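# Hang the shallow basket on the peg by its cord

## Task

Suspend the shallow basket from the peg on the stand using the basket's cord handle; it only counts if every ball is still inside the basket at the end, otherwise the task is failed.

## Robot and tools

Robot: two arms, left_arm and right_arm, each ending in a two-finger gripper. Calibrated bases in the scene frame: left_arm at (-0.002, +0.246, +0.012) m, right_arm at (+0.026, -0.339, +0.021) m, each turned very slightly about z. A camera stand is fixed to the floor behind the arms.

Frames. Scene frame: origin at table-top height, halfway between the nominal bases; +z up, +x away from the robot over the table, +y toward left_arm (arm names do not match image left/right). Each arm reports its hand pose, velocities and targets in its own base frame. Fixed cameras and the table use the scene frame. Motion offsets run along the arm's current Hand target axes. On a gripper, the fingers extend along +z and spread along y; end_effector_position is the spot between the pads, roughly 1 cm short of the tips.

The 14-number row (used by execute_actions and move): left_arm dx, dy, dz, rx, ry, rz, opening, then right_arm in the same seven slots. Always all 14, each in [-1, 1]. The six pose numbers are an offset, not a pose: they are measured from that arm's Hand target as it was when the action or move began, scaled so 1.0 = 0.6 m of travel or 180 degrees of turn; rx, ry, rz form a single rotation vector. Rows inside one action or one move list all count from that same starting Hand target, not from the row before; repeating an offset in a new call moves further. opening is absolute: +1 fully open (0.094 m), -1 shut. Sending six zeros re-requests the current Hand target; a 0 in the opening slot is a real command, so resend the present opening to keep a gripper unchanged.

Tools.
execute_actions(actions, cameras): actions is a list of actions; each action is up to 15 rows, one per 1/30 s step, and a short action repeats its final row. An empty list returns state plus images. cameras: list of names, ["all"], or []; an unknown name voids the call.
move(target, speed, blend, opening_speed, grip_force, blocking, cameras): straight-line gripper paths toward one row or a list of up to 15 rows, every row an offset from the same starting Hand targets. speed is m/s per path (0.002 to 2.9, default 0.25; rotation capped at twice that in rad/s), one value or one per target. blend in m rounds corners at intermediate targets; 0 stops at each. opening_speed is fingers' rate on the -1..1 scale per second, at least 0.2; use it to close gently on fragile items. grip_force is newtons per pad, 10 to 50, per arm or shared, and persists; lower values close slowly. blocking=false returns after about 0.5 s while the move continues. Paths share a 10 s cap and do not avoid obstacles or the other arm; grippers lag and overshoot more at high speed or near full stretch. Opening changes on later list targets are applied only on arrival, with all arms pausing.
wait(seconds 0 to 10), stop() to brake a running move, zoom_image(camera, region [x0, y0, x1, y1] pixels, at most 504 per side) on the latest image of cam_high, cam_low, cam_left_wrist or cam_right_wrist (each 672x504), finished_scene(scene = current scene number) to end the scene once the goal holds without the robot.

Reading results. Per arm: end_effector_position (m) and end_effector_quat_wxyz in its base frame, Hand target (last commanded pose after clipping; next offsets start here), Tool commands, grip_measured (measured opening on the command scale; empty reads up to ~2.5 mm wide, firm grip on a hard part reads a little narrower than the part), Joint positions (last entry is opening in m), Joint velocities ("within noise" means still), and joint torques (include self-weight; indexes 1-3 wrap at ±28 N m). The move: line gives the ending: done (within 10 mm and 2 degrees), off_target, moving, held, fault, and limits such as limits=paced (clipped) or limits=held (steps withheld). Neither done nor off_target tells you about contact.

Control behaviour. Each step the commanded orientation is clipped to 40 degrees from the measured one, and position is favoured over orientation. Friction and load can leave a gripper a few cm off in free air; an all-zero action re-asks for the target, and any remaining gap can be sent as an offset. Tiny moves may not start. An arm blocked by something keeps pushing until sent back past its gripper. Do not route paths near an arm's own base (its shoulder posture may flip); go around. Joint ranges (rad): waist -2.618 to 3.054, shoulder 0.000 to 3.142, elbow 0.000 to 3.142 (straight 2.901), wrist pitch -1.571 to 1.571, wrist yaw -1.571 to 1.571, wrist roll -2.094 to 2.094.

Heat: holding loads, long reach or pushing at an unreachable pose heats motors. MOTOR HOT appears at 75 °C; at 90 °C an OVER-TEMPERATURE FAULT folds that arm and disables it; at 100 °C it collapses.

Avoid: arms or grippers touching each other (the clearance check does not cover grippers, housings or wrist cameras), one gripper closing on the other's fingers, fast contact, hard presses on fixed or heavy items, dropping or releasing moving parts, letting anything fall or leave the table, and strain on an arm's camera cable. Loose objects may get nudged occasionally; recheck before finishing. Camera calibration data are given per camera and are approximate.

Each tool is called by a JSON object that holds its "fn" and its "kwargs".

## Session

{"fn": "execute_actions", "kwargs": {"actions": []}}

Scene clock: 0.00 s.
left_arm: end_effector_position=(+0.4042, +0.0118, +0.1243) grip_measured=+1.000 end_effector_quat_wxyz=(+0.631, -0.032, +0.773, +0.058) | right_arm: end_effector_position=(+0.4089, -0.0214, +0.1077) grip_measured=+1.000 end_effector_quat_wxyz=(+0.600, +0.074, +0.795, -0.056)
Joint positions: left_arm=[-0.055 1.567 0.35 1.016 -0.184 0.013 0.094] | right_arm=[0.04 1.59 0.397 0.91 0.216 0.063 0.094]
Joint velocities: within noise
Joint torques (N m): no reading
Heat: left arm: 31 °C; right arm: 33 °C.
Hand target: left_arm +0.4071, +0.0118, +0.1353; +0.644, -0.034, +0.762, +0.057 | right_arm +0.4123, -0.0216, +0.1187; +0.613, +0.076, +0.785, -0.055
Tool commands: left_gripper/opening=+1.0 right_gripper/opening=+1.0
camera_calibration:
cam_left_wrist: T_world_to_cam=[[0.0673055, -0.985154, -0.157928, 0.00645794], [-0.773463, 0.0484696, -0.631986, 0.398027], [0.630258, 0.164688, -0.758718, -0.0588704], [0, 0, 0, 1]] pos_world=[0.344528, -0.00323493, 0.207902]
cam_right_wrist: T_world_to_cam=[[-0.267352, -0.958028, -0.103467, 0.099331], [-0.784512, 0.278754, -0.553928, 0.389387], [0.559521, -0.0669224, -0.82611, -0.0412862], [0, 0, 0, 1]] pos_world=[0.355135, -0.0161441, 0.191863]

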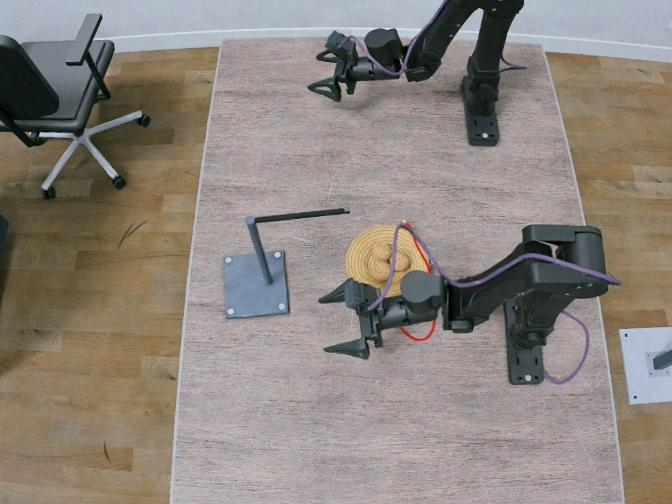

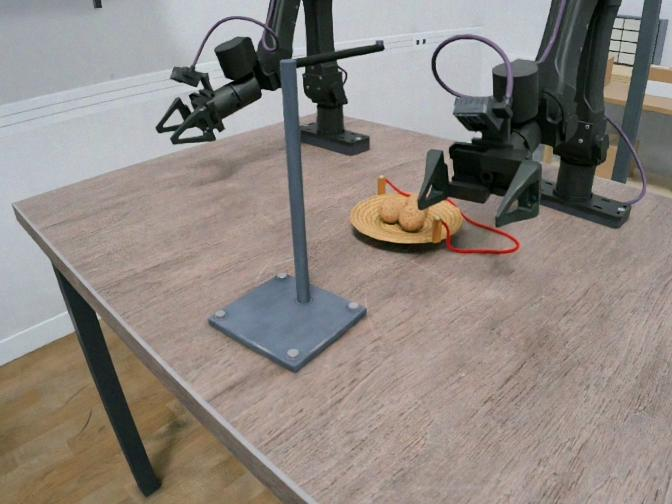

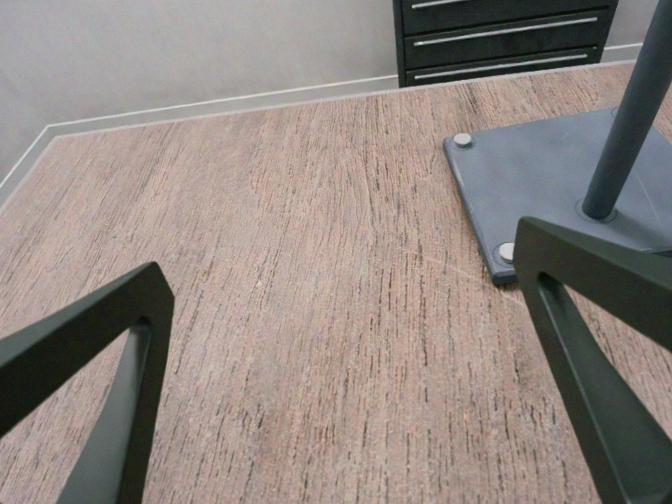

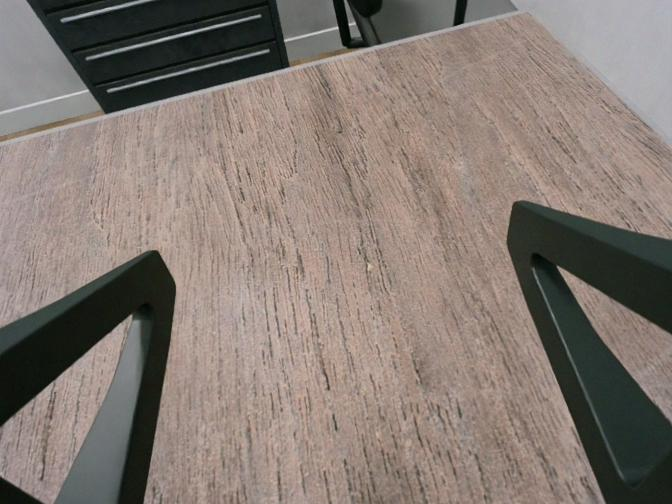

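{"fn": "move", "kwargs": {"target": [-0.056,0.348,-0.233,0,0,0,1,0,0,0,0,0,0,1], "cameras": ["cam_high","cam_low"]}}

{"fn": "zoom_image", "kwargs": {"camera": "cam_high", "region": [220, 190, 480, 385]}}

{"fn": "zoom_image", "kwargs": {"camera": "cam_low", "region": [320, 140, 560, 320]}}

Scene clock: 4.63 s.
left_arm: end_effector_position=(+0.2471, +0.1954, +0.1861) grip_measured=+1.000 end_effector_quat_wxyz=(+0.637, -0.053, +0.768, +0.044) | right_arm: end_effector_position=(+0.4089, -0.0214, +0.1077) grip_measured=+1.000 end_effector_quat_wxyz=(+0.600, +0.074, +0.795, -0.056)
Joint positions: left_arm=[1.169 1.055 0.387 0.317 1.002 0.299 0.094] | right_arm=[0.04 1.59 0.397 0.91 0.216 0.063 0.094]
Joint torques (N m): left_arm=[0.13 -2.35 9.65 1.82 0.3 0.15] | right_arm=[0.09 -8.28 5.48 1.83 0.07 -0.04]
Heat: left arm: 31 °C; right arm: 34 °C.
Hand target: left_arm +0.2500, +0.1998, +0.2002; +0.644, -0.034, +0.762, +0.057 | right_arm +0.4123, -0.0216, +0.1187; +0.613, +0.076, +0.785, -0.055
Off the commanded pose: left_arm 0.015 m, 3 deg | right_arm 0.011 m, 2 deg.
move: off_target (left_arm, right_arm)
Images, in order (width x height): cam_high 672x504, cam_low 672x504.

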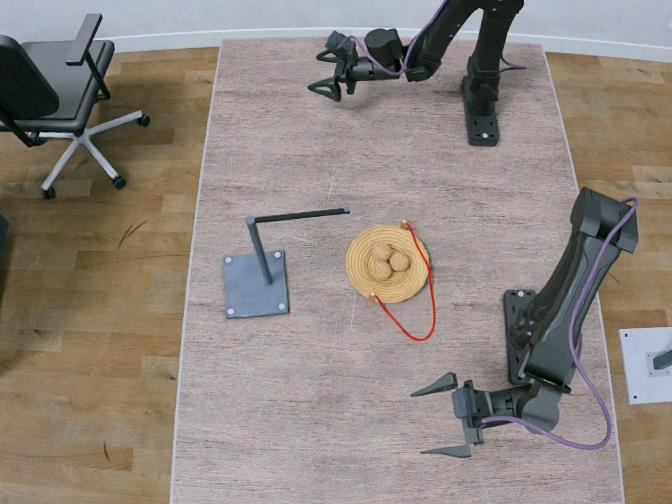

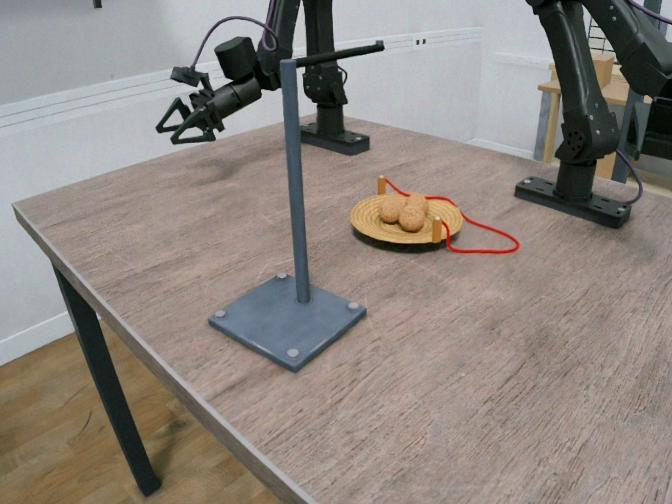

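Scaled by 1.938.

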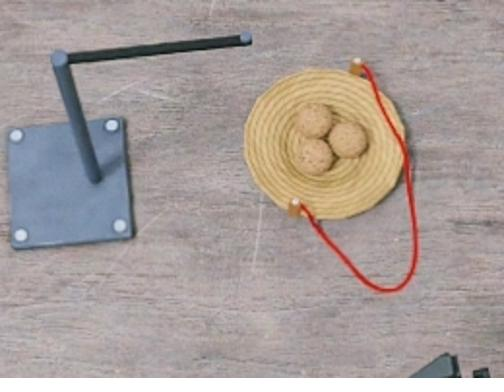

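Scaled by 2.100.

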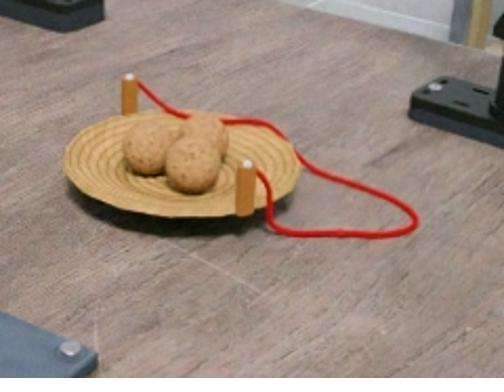

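{"fn": "move", "kwargs": {"target": [0.173,-0.43,-0.135,0.379,0.317,0.430,1,0,0,0,0,0,0,1], "cameras": ["all"]}}

Scene clock: 10.53 s.
left_arm: end_effector_position=(+0.1795, -0.0613, +0.0931) grip_measured=+1.000 end_effector_quat_wxyz=(-0.006, +0.708, +0.706, -0.004) | right_arm: end_effector_position=(+0.4089, -0.0214, +0.1077) grip_measured=+1.000 end_effector_quat_wxyz=(+0.600, +0.074, +0.795, -0.056)
Joint positions: left_arm=[-0.333 1.274 0.925 -1.236 0.001 1.24 0.094] | right_arm=[0.04 1.59 0.397 0.91 0.216 0.063 0.094]
Joint torques (N m): left_arm=[-0.32 -3.36 8.54 0.29 0.04 -0.06] | right_arm=[-0.02 -8.24 5.3 1.76 0.08 -0.05]
Heat: left arm: 31 °C; right arm: 34 °C.
Hand target: left_arm +0.1855, -0.0643, +0.1002; +0.001, +0.707, +0.707, -0.001 | right_arm +0.4123, -0.0216, +0.1187; +0.613, +0.076, +0.785, -0.055
Off the commanded pose: left_arm 0.010 m, 1 deg | right_arm 0.011 m, 2 deg.
move: off_target (right_arm)
camera_calibration:
cam_left_wrist: T_world_to_cam=[[-0.991689, 0.119992, 0.0464269, 0.183329], [0.122645, 0.772582, 0.622957, -0.0252091], [0.0388814, 0.623474, -0.780877, 0.20739], [0, 0, 0, 1]] pos_world=[0.176833, -0.131824, 0.169139]
cam_right_wrist: T_world_to_cam=[[-0.267352, -0.958028, -0.103467, 0.099331], [-0.784512, 0.278754, -0.553928, 0.389387], [0.559521, -0.0669224, -0.82611, -0.0412862], [0, 0, 0, 1]] pos_world=[0.355135, -0.0161441, 0.191863]

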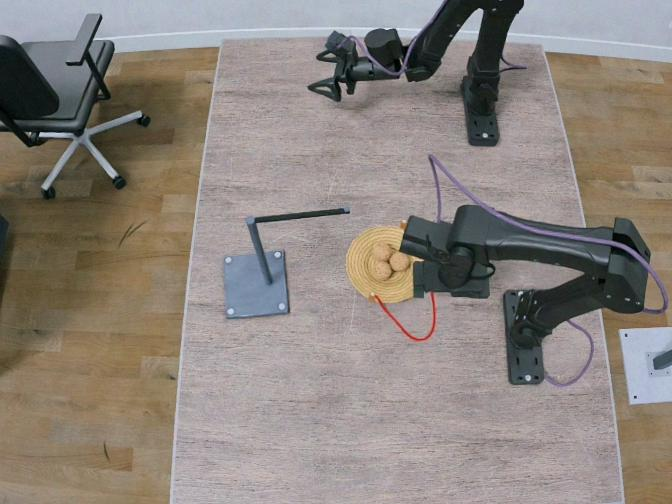

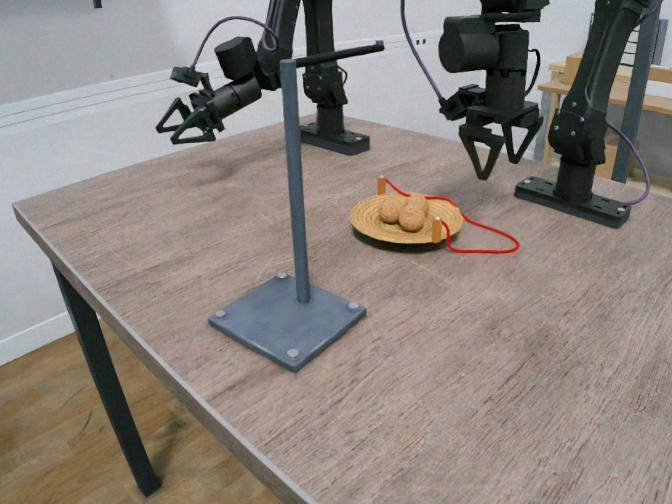

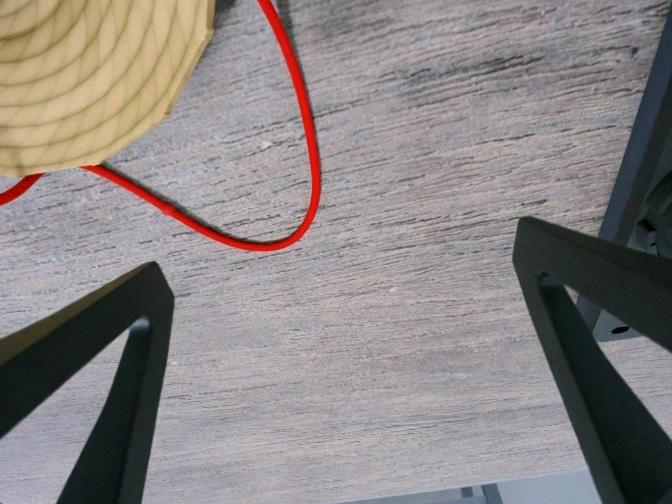

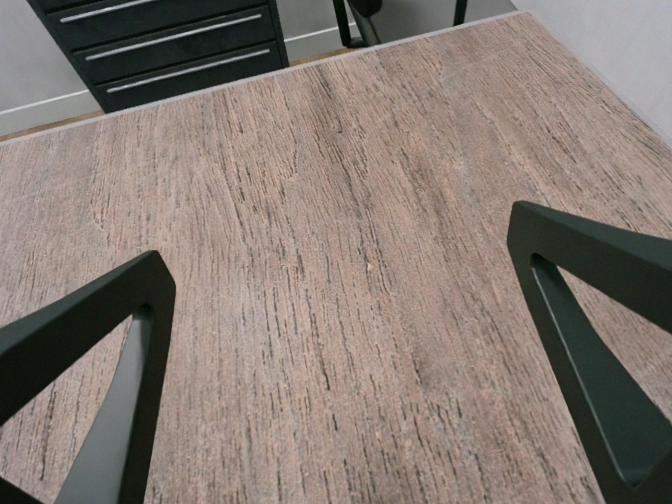

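{"fn": "move", "kwargs": {"target": [0.012,0.016,0.113,0,0,0,0.2,0,0,0,0,0,0,1], "speed": 0.12, "cameras": ["cam_low","cam_left_wrist"]}}

{"fn": "zoom_image", "kwargs": {"camera": "cam_low", "region": [420, 140, 560, 280]}}

Scene clock: 12.73 s.
left_arm: end_effector_position=(+0.1957, -0.0578, +0.0359) grip_measured=+0.203 end_effector_quat_wxyz=(+0.003, +0.705, +0.709, +0.003) | right_arm: end_effector_position=(+0.4089, -0.0214, +0.1077) grip_measured=+1.000 end_effector_quat_wxyz=(+0.600, +0.074, +0.795, -0.056)
Joint positions: left_arm=[-0.294 1.368 0.76 -0.954 -0.002 1.271 0.056] | right_arm=[0.04 1.59 0.397 0.91 0.216 0.063 0.094]
Joint torques (N m): left_arm=[0.4 -3.78 4.59 0.55 0.04 0.11] | right_arm=[-0.29 -8.18 5.42 1.82 0.08 -0.08]
Heat: left arm: 31 °C; right arm: 34 °C.
Hand target: left_arm +0.1952, -0.0572, +0.0325; +0.001, +0.707, +0.707, -0.001 | right_arm +0.4123, -0.0216, +0.1187; +0.613, +0.076, +0.785, -0.055
Off the commanded pose: left_arm 0.004 m, 1 deg | right_arm 0.011 m, 2 deg.
move: off_target (right_arm)
camera_calibration:
cam_left_wrist: T_world_to_cam=[[-0.993455, 0.111879, 0.0230352, 0.202439], [0.101842, 0.776234, 0.622165, 0.0100874], [0.0517263, 0.620439, -0.782547, 0.157352], [0, 0, 0, 1]] pos_world=[0.191947, -0.128106, 0.112196]
Images, in order (width x height): cam_low 672x504, cam_left_wrist 672x504.

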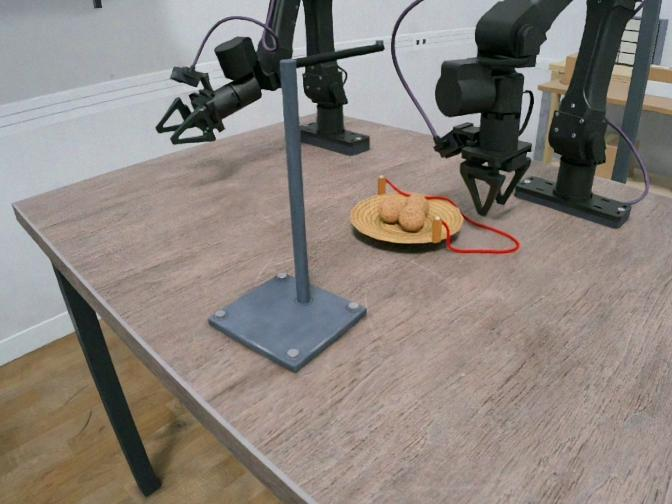

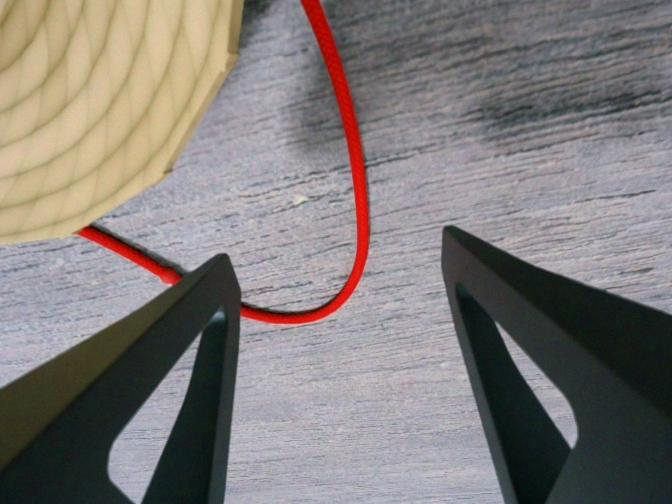

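Scaled by 3.600.

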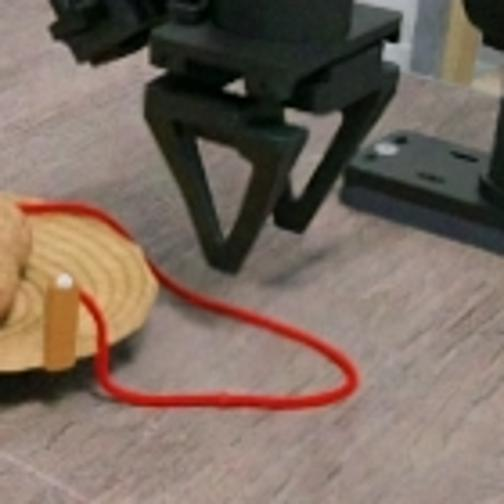

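{"fn": "move", "kwargs": {"target": [0.0163,-0.013,0.046,0,0,0,0.2,0,0,0,0,0,0,1], "speed": 0.08, "cameras": ["cam_low","cam_left_wrist"]}}

{"fn": "zoom_image", "kwargs": {"camera": "cam_low", "region": [420, 140, 560, 280]}}

Scene clock: 14.27 s.
left_arm: end_effector_position=(+0.1885, -0.0480, +0.0081) grip_measured=+0.203 end_effector_quat_wxyz=(+0.003, +0.705, +0.709, +0.003) | right_arm: end_effector_position=(+0.4089, -0.0214, +0.1077) grip_measured=+1.000 end_effector_quat_wxyz=(+0.600, +0.074, +0.795, -0.056)
Joint positions: left_arm=[-0.257 1.381 0.649 -0.83 -0.003 1.307 0.056] | right_arm=[0.04 1.59 0.397 0.91 0.216 0.063 0.094]
Joint torques (N m): left_arm=[0.39 -3.59 4.31 0.55 0.05 0.09] | right_arm=[0.13 -8.31 5.45 1.81 0.08 -0.03]
Heat: left arm: 31 °C; right arm: 34 °C.
Hand target: left_arm +0.1874, -0.0475, +0.0048; +0.001, +0.707, +0.707, -0.001 | right_arm +0.4123, -0.0216, +0.1187; +0.613, +0.076, +0.785, -0.055
Off the commanded pose: left_arm 0.003 m, 1 deg | right_arm 0.011 m, 2 deg.
move: off_target (right_arm)
camera_calibration:
cam_left_wrist: T_world_to_cam=[[-0.993512, 0.111396, 0.0229283, 0.194793], [0.10134, 0.775587, 0.623053, 0.0204513], [0.0516227, 0.621334, -0.781844, 0.129953], [0, 0, 0, 1]] pos_world=[0.184748, -0.118305, 0.0843948]
Images, in order (width x height): cam_low 672x504, cam_left_wrist 672x504.

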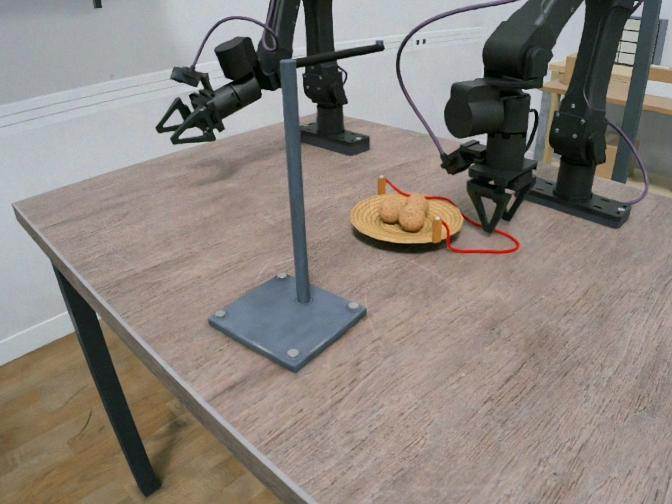

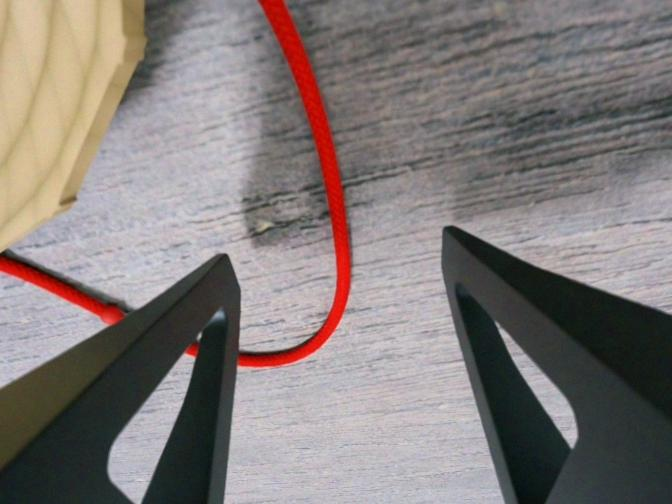

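Scaled by 3.600.

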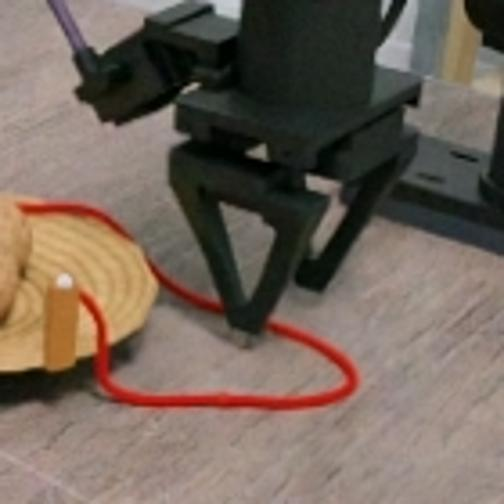

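{"fn": "move", "kwargs": {"target": [0,0,0.012,0,0,0,0.2,0,0,0,0,0,0,1], "speed": 0.02, "cameras": ["cam_low","cam_left_wrist"]}}

{"fn": "zoom_image", "kwargs": {"camera": "cam_low", "region": [450, 190, 530, 270]}}

Scene clock: 15.47 s.
left_arm: end_effector_position=(+0.1892, -0.0482, +0.0014) grip_measured=+0.203 end_effector_quat_wxyz=(+0.004, +0.705, +0.709, +0.004) | right_arm: end_effector_position=(+0.4089, -0.0214, +0.1077) grip_measured=+1.000 end_effector_quat_wxyz=(+0.600, +0.074, +0.795, -0.056)
Joint positions: left_arm=[-0.257 1.398 0.632 -0.794 -0.003 1.308 0.056] | right_arm=[0.04 1.59 0.397 0.91 0.216 0.063 0.094]
Joint torques (N m): left_arm=[0.38 -3.62 4.1 0.55 0.05 0.1] | right_arm=[-0.03 -8.01 5.39 1.75 0.05 -0.01]
Heat: left arm: 31 °C; right arm: 34 °C.
Hand target: left_arm +0.1874, -0.0475, -0.0024; +0.001, +0.707, +0.707, -0.001 | right_arm +0.4123, -0.0216, +0.1187; +0.613, +0.076, +0.785, -0.055
Off the commanded pose: left_arm 0.004 m, 1 deg | right_arm 0.011 m, 2 deg.
move: off_target (right_arm)
camera_calibration:
cam_left_wrist: T_world_to_cam=[[-0.993504, 0.111831, 0.0210588, 0.195662], [0.100533, 0.775845, 0.622862, 0.0249852], [0.0533167, 0.620933, -0.782048, 0.124394], [0, 0, 0, 1]] pos_world=[0.185247, -0.118506, 0.0775996]
Images, in order (width x height): cam_low 672x504, cam_left_wrist 672x504.

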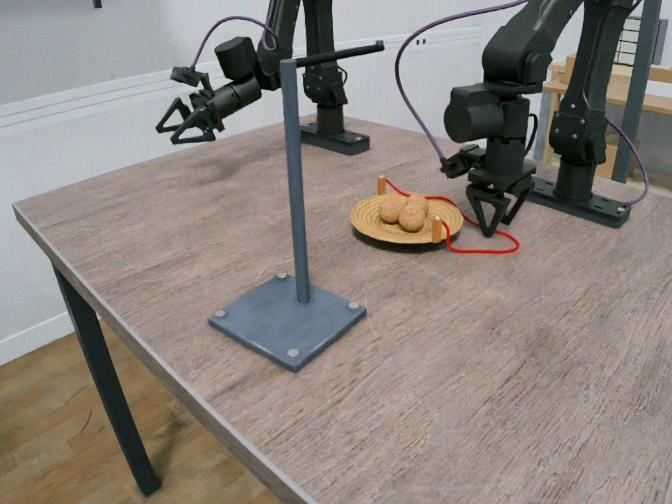

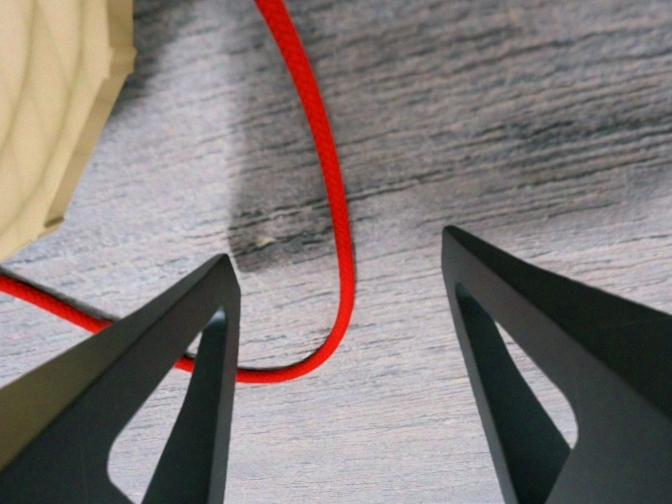

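Scaled by 6.300.

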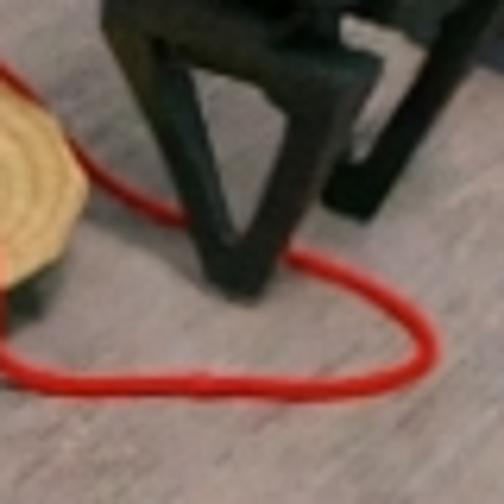

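{"fn": "move", "kwargs": {"target": [[0,0,0.005,0,0,0,0.2,0,0,0,0,0,0,1],[0,0,0.005,0,0,0,-1,0,0,0,0,0,0,1]], "speed": 0.02, "opening_speed": 0.6, "cameras": ["cam_low","cam_left_wrist"]}}

{"fn": "zoom_image", "kwargs": {"camera": "cam_low", "region": [450, 190, 530, 270]}}

Scene clock: 18.80 s.
left_arm: end_effector_position=(+0.1892, -0.0482, -0.0017) grip_measured=-0.926 end_effector_quat_wxyz=(+0.004, +0.705, +0.709, +0.004) | right_arm: end_effector_position=(+0.4089, -0.0214, +0.1077) grip_measured=+1.000 end_effector_quat_wxyz=(+0.600, +0.074, +0.795, -0.056)
Joint positions: left_arm=[-0.257 1.406 0.624 -0.778 -0.003 1.308 0.003] | right_arm=[0.04 1.59 0.397 0.91 0.216 0.063 0.094]
Joint torques (N m): left_arm=[0.38 -3.64 4.07 0.57 0.04 0.09] | right_arm=[0.03 -8.29 5.27 1.78 0.07 -0.07]
Heat: left arm: 31 °C; right arm: 34 °C.
Hand target: left_arm +0.1874, -0.0475, -0.0054; +0.001, +0.707, +0.707, -0.001 | right_arm +0.4123, -0.0216, +0.1187; +0.613, +0.076, +0.785, -0.055
Off the commanded pose: left_arm 0.004 m, 1 deg | right_arm 0.011 m, 2 deg.
move: off_target (right_arm)
camera_calibration:
cam_left_wrist: T_world_to_cam=[[-0.993504, 0.111831, 0.0210588, 0.195727], [0.100533, 0.775845, 0.622862, 0.026916], [0.0533167, 0.620933, -0.782048, 0.12197], [0, 0, 0, 1]] pos_world=[0.185247, -0.118506, 0.0744996]
Images, in order (width x height): cam_low 672x504, cam_left_wrist 672x504.

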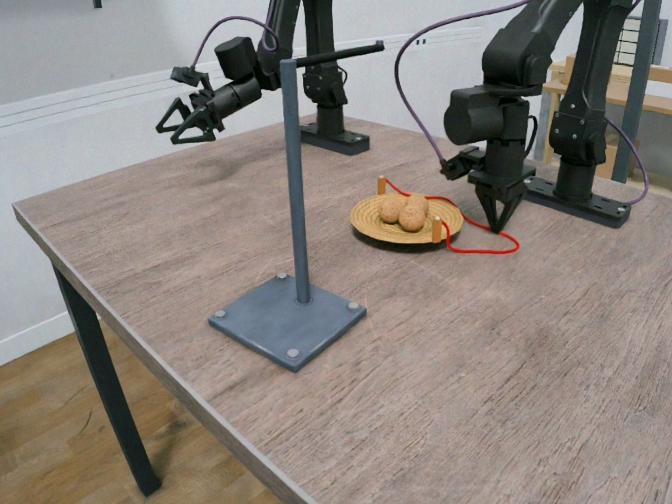

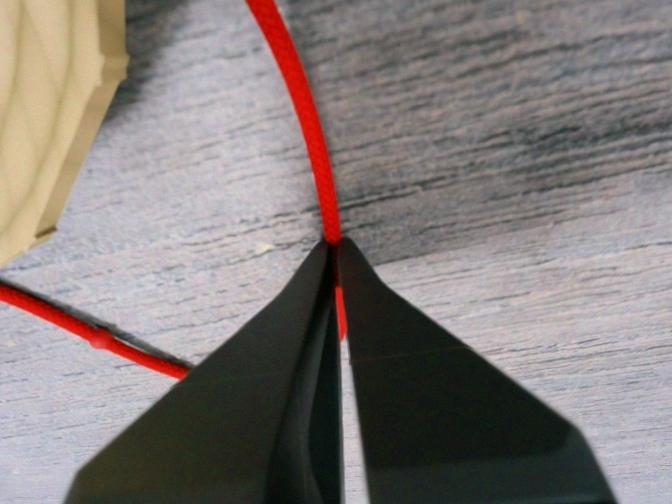

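Scaled by 6.300.

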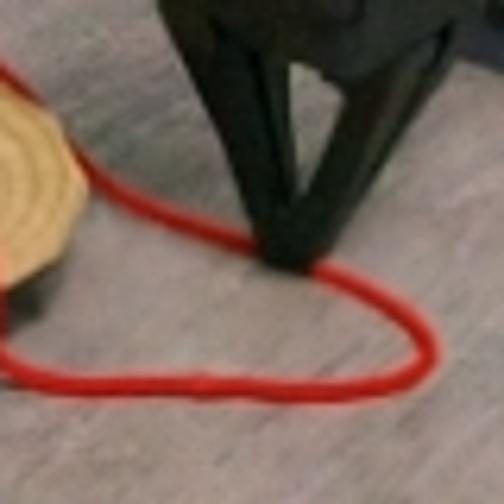

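{"fn": "move", "kwargs": {"target": [[-0.05,0.04,-0.15,0,0,0.04,-1,0,0,0,0,0,0,1],[-0.204,0.161,-0.30,0,0,0.122,-1,0,0,0,0,0,0,1]], "speed": 0.12, "blend": [0.03,0], "cameras": ["all"]}}

{"fn": "zoom_image", "kwargs": {"camera": "cam_low", "region": [320, 60, 560, 280]}}

Scene clock: 22.33 s.
left_arm: end_effector_position=(+0.2809, -0.1649, +0.1723) grip_measured=-0.929 end_effector_quat_wxyz=(-0.001, +0.824, +0.566, +0.001) | right_arm: end_effector_position=(+0.4089, -0.0214, +0.1077) grip_measured=+1.000 end_effector_quat_wxyz=(+0.600, +0.074, +0.795, -0.056)
Joint positions: left_arm=[-0.536 1.794 1.74 -1.518 -0.004 1.402 0.003] | right_arm=[0.04 1.59 0.397 0.91 0.216 0.063 0.094]
Joint torques (N m): left_arm=[-0.35 -7.45 8.43 0.32 0.06 0.11] | right_arm=[-0.08 -8.17 5.31 1.77 0.02 -0.04]
Heat: left arm: 31 °C; right arm: 34 °C.
Hand target: left_arm +0.2840, -0.1694, +0.1749; +0.001, +0.829, +0.560, +0.000 | right_arm +0.4123, -0.0216, +0.1187; +0.613, +0.076, +0.785, -0.055
Off the commanded pose: left_arm 0.006 m, 1 deg | right_arm 0.011 m, 2 deg.
move: off_target (right_arm)
camera_calibration:
cam_left_wrist: T_world_to_cam=[[-0.884181, 0.466007, 0.0325867, 0.322004], [0.381944, 0.680993, 0.624794, -0.0951648], [0.268967, 0.564877, -0.78011, 0.255481], [0, 0, 0, 1]] pos_world=[0.252342, -0.229565, 0.248268]
cam_right_wrist: T_world_to_cam=[[-0.267352, -0.958028, -0.103467, 0.099331], [-0.784512, 0.278754, -0.553928, 0.389387], [0.559521, -0.0669224, -0.82611, -0.0412862], [0, 0, 0, 1]] pos_world=[0.355135, -0.0161441, 0.191863]

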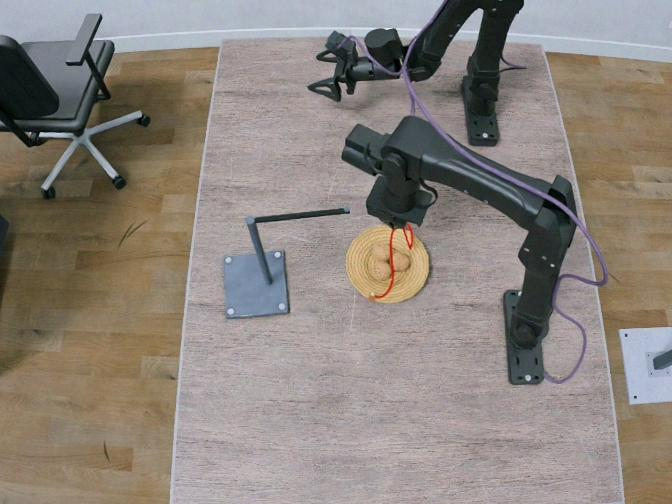

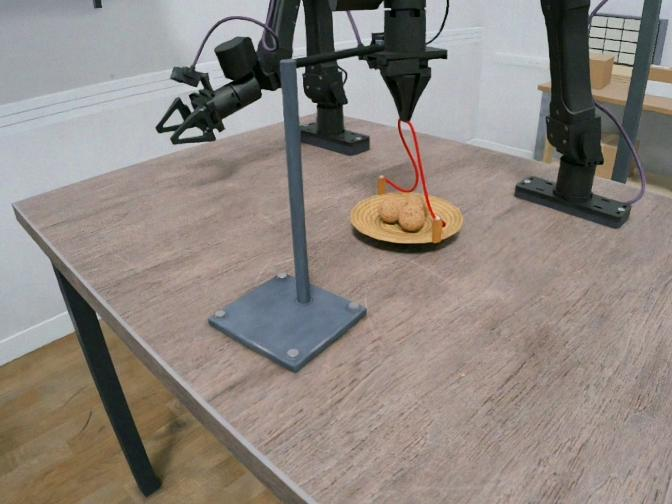

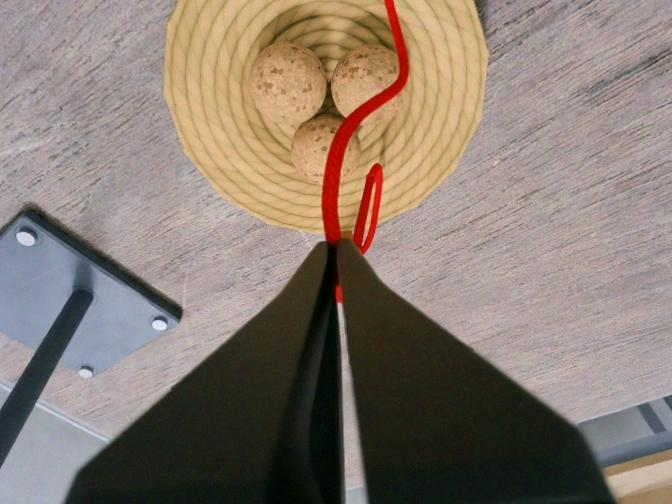

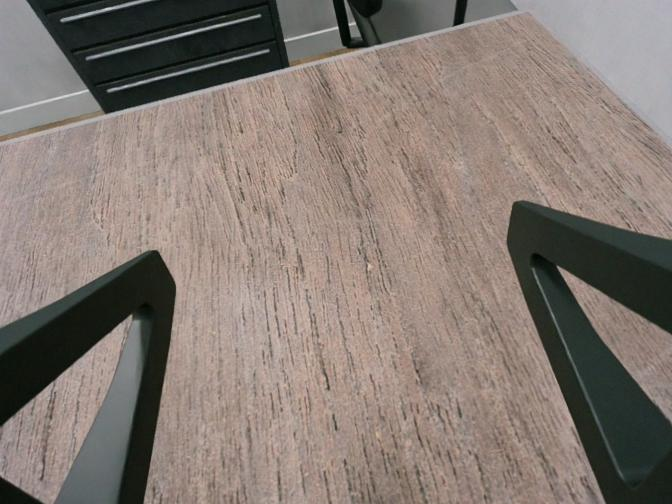

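Scaled by 2.100.

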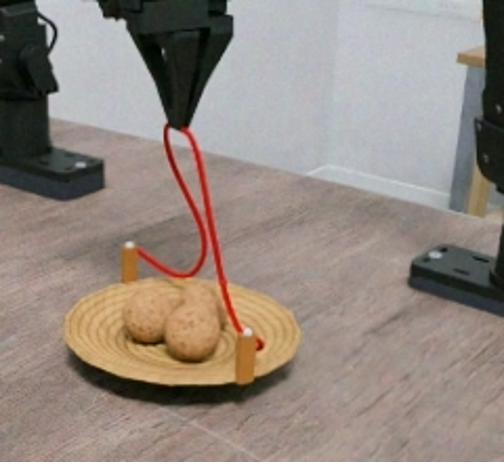

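{"fn": "move", "kwargs": {"target": [0,0,-0.015,0,0,0,-1,0,0,0,0,0,0,1], "speed": 0.03, "cameras": ["cam_low","cam_left_wrist"]}}

{"fn": "zoom_image", "kwargs": {"camera": "cam_low", "region": [340, 100, 480, 260]}}

Scene clock: 23.77 s.
left_arm: end_effector_position=(+0.2812, -0.1651, +0.1814) grip_measured=-0.929 end_effector_quat_wxyz=(+0.000, +0.824, +0.566, +0.002) | right_arm: end_effector_position=(+0.4089, -0.0214, +0.1077) grip_measured=+1.000 end_effector_quat_wxyz=(+0.600, +0.074, +0.795, -0.056)
Joint positions: left_arm=[-0.536 1.799 1.783 -1.552 -0.004 1.402 0.003] | right_arm=[0.04 1.59 0.397 0.91 0.216 0.063 0.094]
Joint torques (N m): left_arm=[-0.34 -7.45 8.31 0.33 0.05 0.1] | right_arm=[-0.23 -8.13 5.45 1.78 0.05 -0.04]
Heat: left arm: 32 °C; right arm: 34 °C.
Hand target: left_arm +0.2840, -0.1694, +0.1839; +0.001, +0.829, +0.560, +0.000 | right_arm +0.4123, -0.0216, +0.1187; +0.613, +0.076, +0.785, -0.055
Off the commanded pose: left_arm 0.006 m, 1 deg | right_arm 0.011 m, 2 deg.
joint sent to its limit (left arm) — joint 4 (wrist pitch), lower limit. The joint targets still meet the commanded pose.
move: off_target (right_arm)
camera_calibration:
cam_left_wrist: T_world_to_cam=[[-0.884091, 0.46643, 0.0287455, 0.322678], [0.380169, 0.682089, 0.624681, -0.100151], [0.271763, 0.563203, -0.78035, 0.261665], [0, 0, 0, 1]] pos_world=[0.25224, -0.229565, 0.257478]
Images, in order (width x height): cam_low 672x504, cam_left_wrist 672x504.

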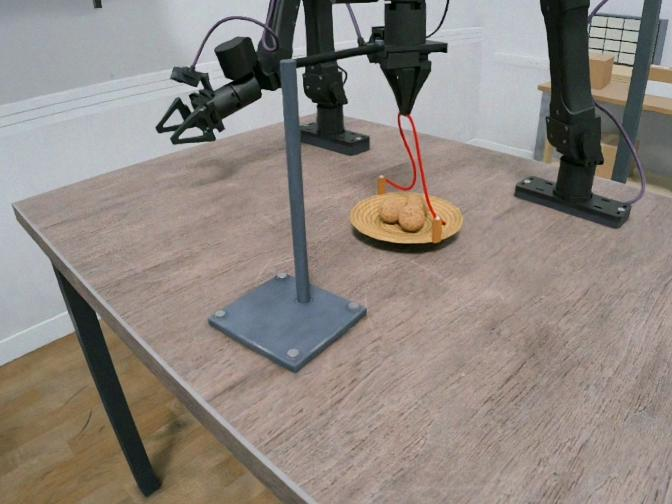

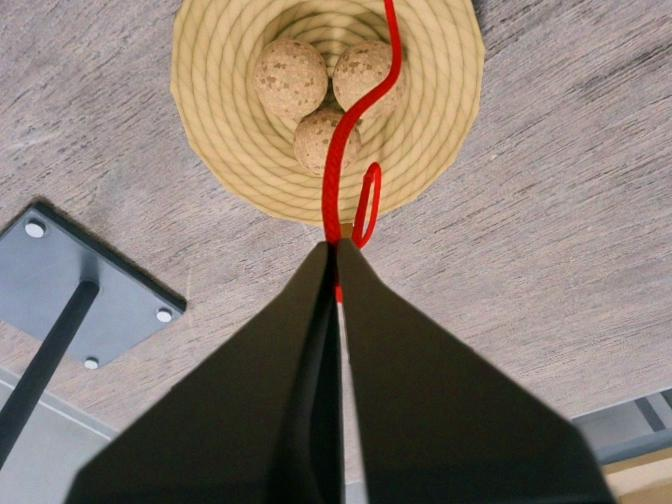

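Scaled by 3.150.

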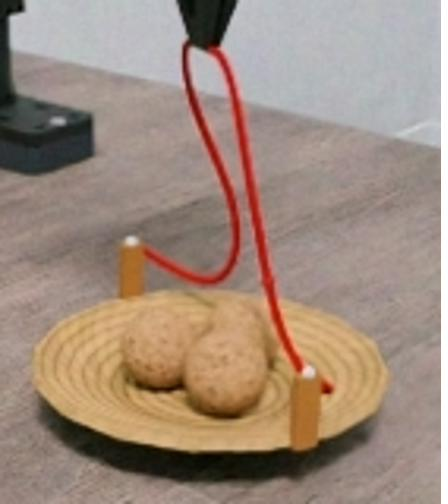

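{"fn": "move", "kwargs": {"target": [0,0,-0.02,-0.085,-0.013,0,-1,0,0,0,0,0,0,1], "speed": 0.04, "cameras": ["all"]}}

{"fn": "zoom_image", "kwargs": {"camera": "cam_low", "region": [340, 100, 480, 260]}}

Scene clock: 28.20 s.
left_arm: end_effector_position=(+0.2869, -0.1685, +0.1845) grip_measured=-0.929 end_effector_quat_wxyz=(+0.102, +0.819, +0.562, +0.049) | right_arm: end_effector_position=(+0.4089, -0.0214, +0.1077) grip_measured=+1.000 end_effector_quat_wxyz=(+0.600, +0.074, +0.795, -0.056)
Joint positions: left_arm=[-0.536 1.604 1.548 -1.288 -0.004 1.403 0.003] | right_arm=[0.04 1.59 0.397 0.91 0.216 0.063 0.094]
Joint torques (N m): left_arm=[-0.4 -11.4 4.96 0.98 0.04 0.08] | right_arm=[0.14 -8.28 5.46 1.73 0.06 0.01]
Heat: left arm: 31 °C; right arm: 35 °C.
Hand target: left_arm +0.2839, -0.1693, +0.1959; +0.123, +0.821, +0.555, +0.057 | right_arm +0.4123, -0.0216, +0.1187; +0.613, +0.076, +0.785, -0.055
Off the commanded pose: left_arm 0.012 m, 3 deg | right_arm 0.011 m, 2 deg.
move: off_target (left_arm, right_arm)
camera_calibration:
cam_left_wrist: T_world_to_cam=[[-0.867865, 0.457653, -0.193298, 0.364082], [0.262031, 0.75224, 0.604544, -0.0525018], [0.422078, 0.474013, -0.772763, 0.204842], [0, 0, 0, 1]] pos_world=[0.243272, -0.224227, 0.26041]
cam_right_wrist: T_world_to_cam=[[-0.267352, -0.958028, -0.103467, 0.099331], [-0.784512, 0.278754, -0.553928, 0.389387], [0.559521, -0.0669224, -0.82611, -0.0412862], [0, 0, 0, 1]] pos_world=[0.355135, -0.0161441, 0.191863]

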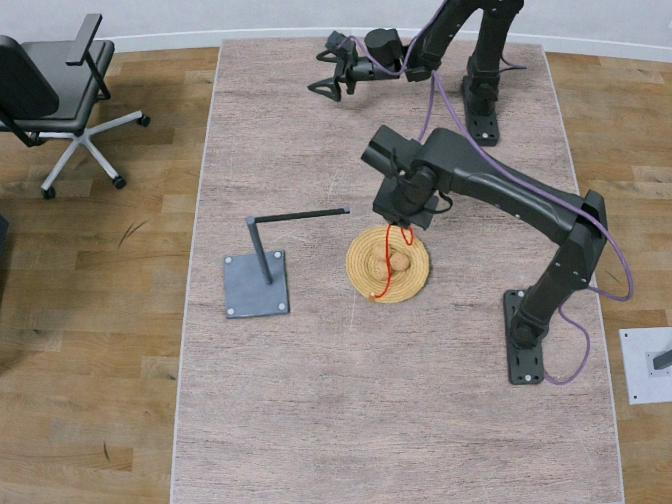

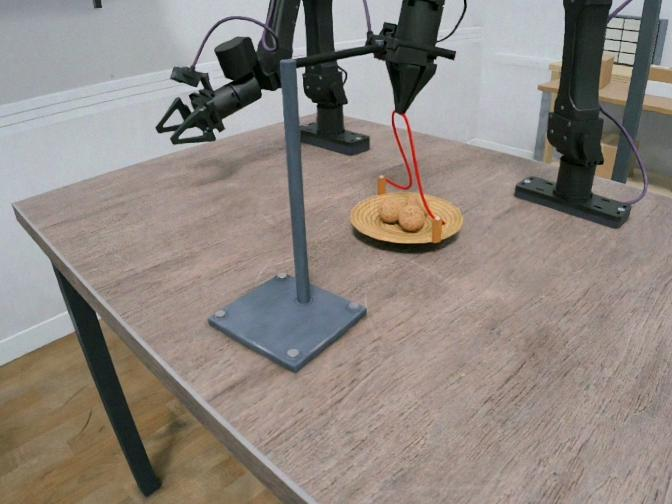

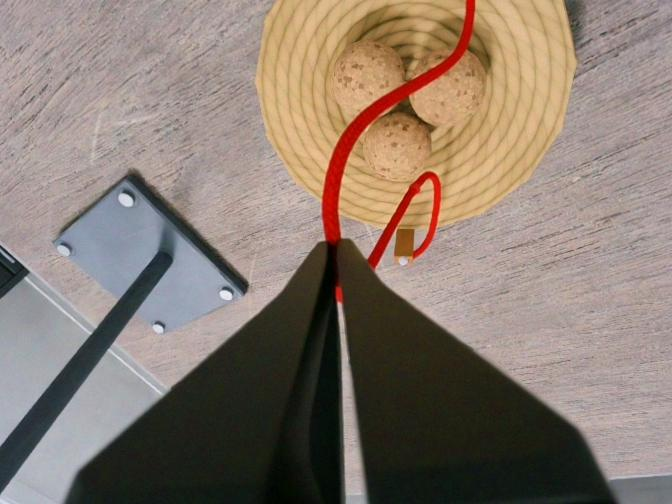

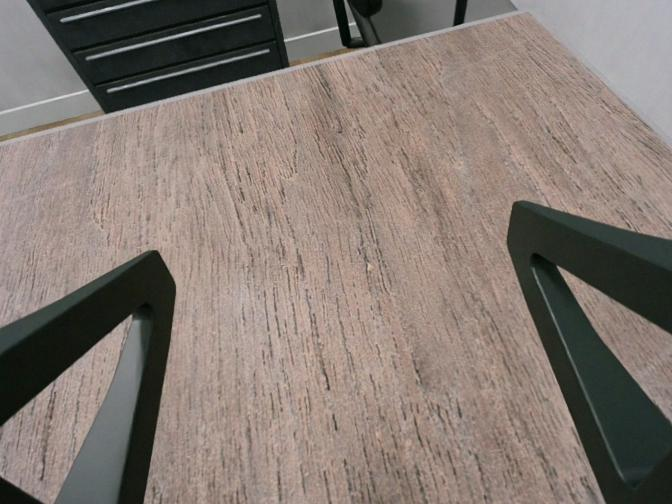

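Scaled by 3.150.

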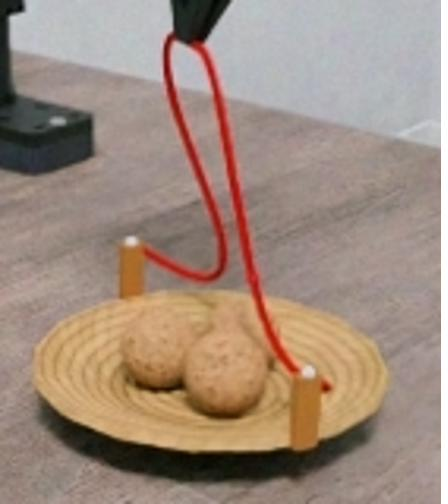

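{"fn": "move", "kwargs": {"target": [0,0,-0.04,0,0,0,-1,0,0,0,0,0,0,1], "speed": 0.03, "cameras": ["cam_low","cam_left_wrist"]}}

{"fn": "zoom_image", "kwargs": {"camera": "cam_low", "region": [340, 80, 480, 260]}}

Scene clock: 29.80 s.
left_arm: end_effector_position=(+0.2789, -0.1637, +0.1969) grip_measured=-0.929 end_effector_quat_wxyz=(+0.093, +0.820, +0.563, +0.045) | right_arm: end_effector_position=(+0.4089, -0.0214, +0.1077) grip_measured=+1.000 end_effector_quat_wxyz=(+0.600, +0.074, +0.795, -0.056)
Joint positions: left_arm=[-0.536 1.597 1.596 -1.362 -0.004 1.403 0.003] | right_arm=[0.04 1.59 0.397 0.91 0.216 0.063 0.094]
Joint torques (N m): left_arm=[-0.4 -10.95 8.7 0.74 0.03 0.09] | right_arm=[0.1 -8.13 5.41 1.79 0.07 -0.05]
Heat: left arm: 32 °C; right arm: 35 °C.
Hand target: left_arm +0.2784, -0.1660, +0.2191; +0.123, +0.821, +0.555, +0.057 | right_arm +0.4123, -0.0216, +0.1187; +0.613, +0.076, +0.785, -0.055
Off the commanded pose: left_arm 0.022 m, 4 deg | right_arm 0.011 m, 2 deg.
move: off_target (left_arm, right_arm)
camera_calibration:
cam_left_wrist: T_world_to_cam=[[-0.870919, 0.459524, -0.174179, 0.354791], [0.272219, 0.746202, 0.607519, -0.065895], [0.409142, 0.481685, -0.774972, 0.220827], [0, 0, 0, 1]] pos_world=[0.236582, -0.220233, 0.272965]
Images, in order (width x height): cam_low 672x504, cam_left_wrist 672x504.

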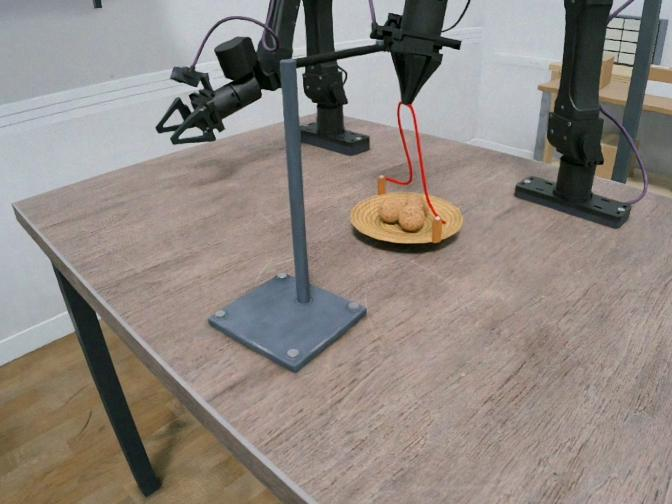

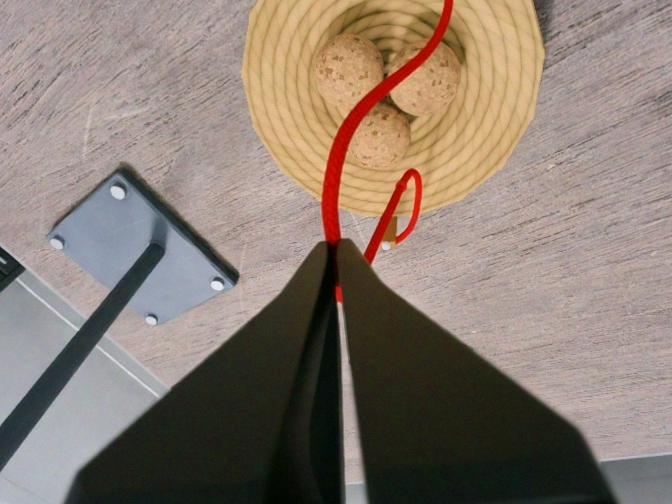

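Scaled by 2.800.

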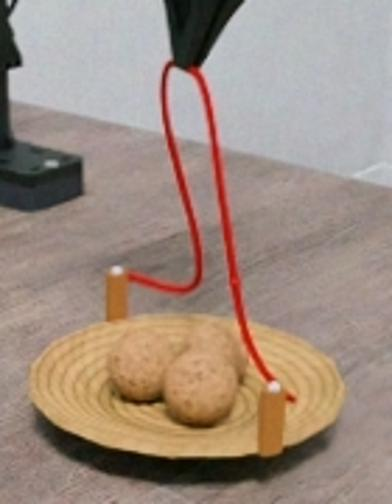

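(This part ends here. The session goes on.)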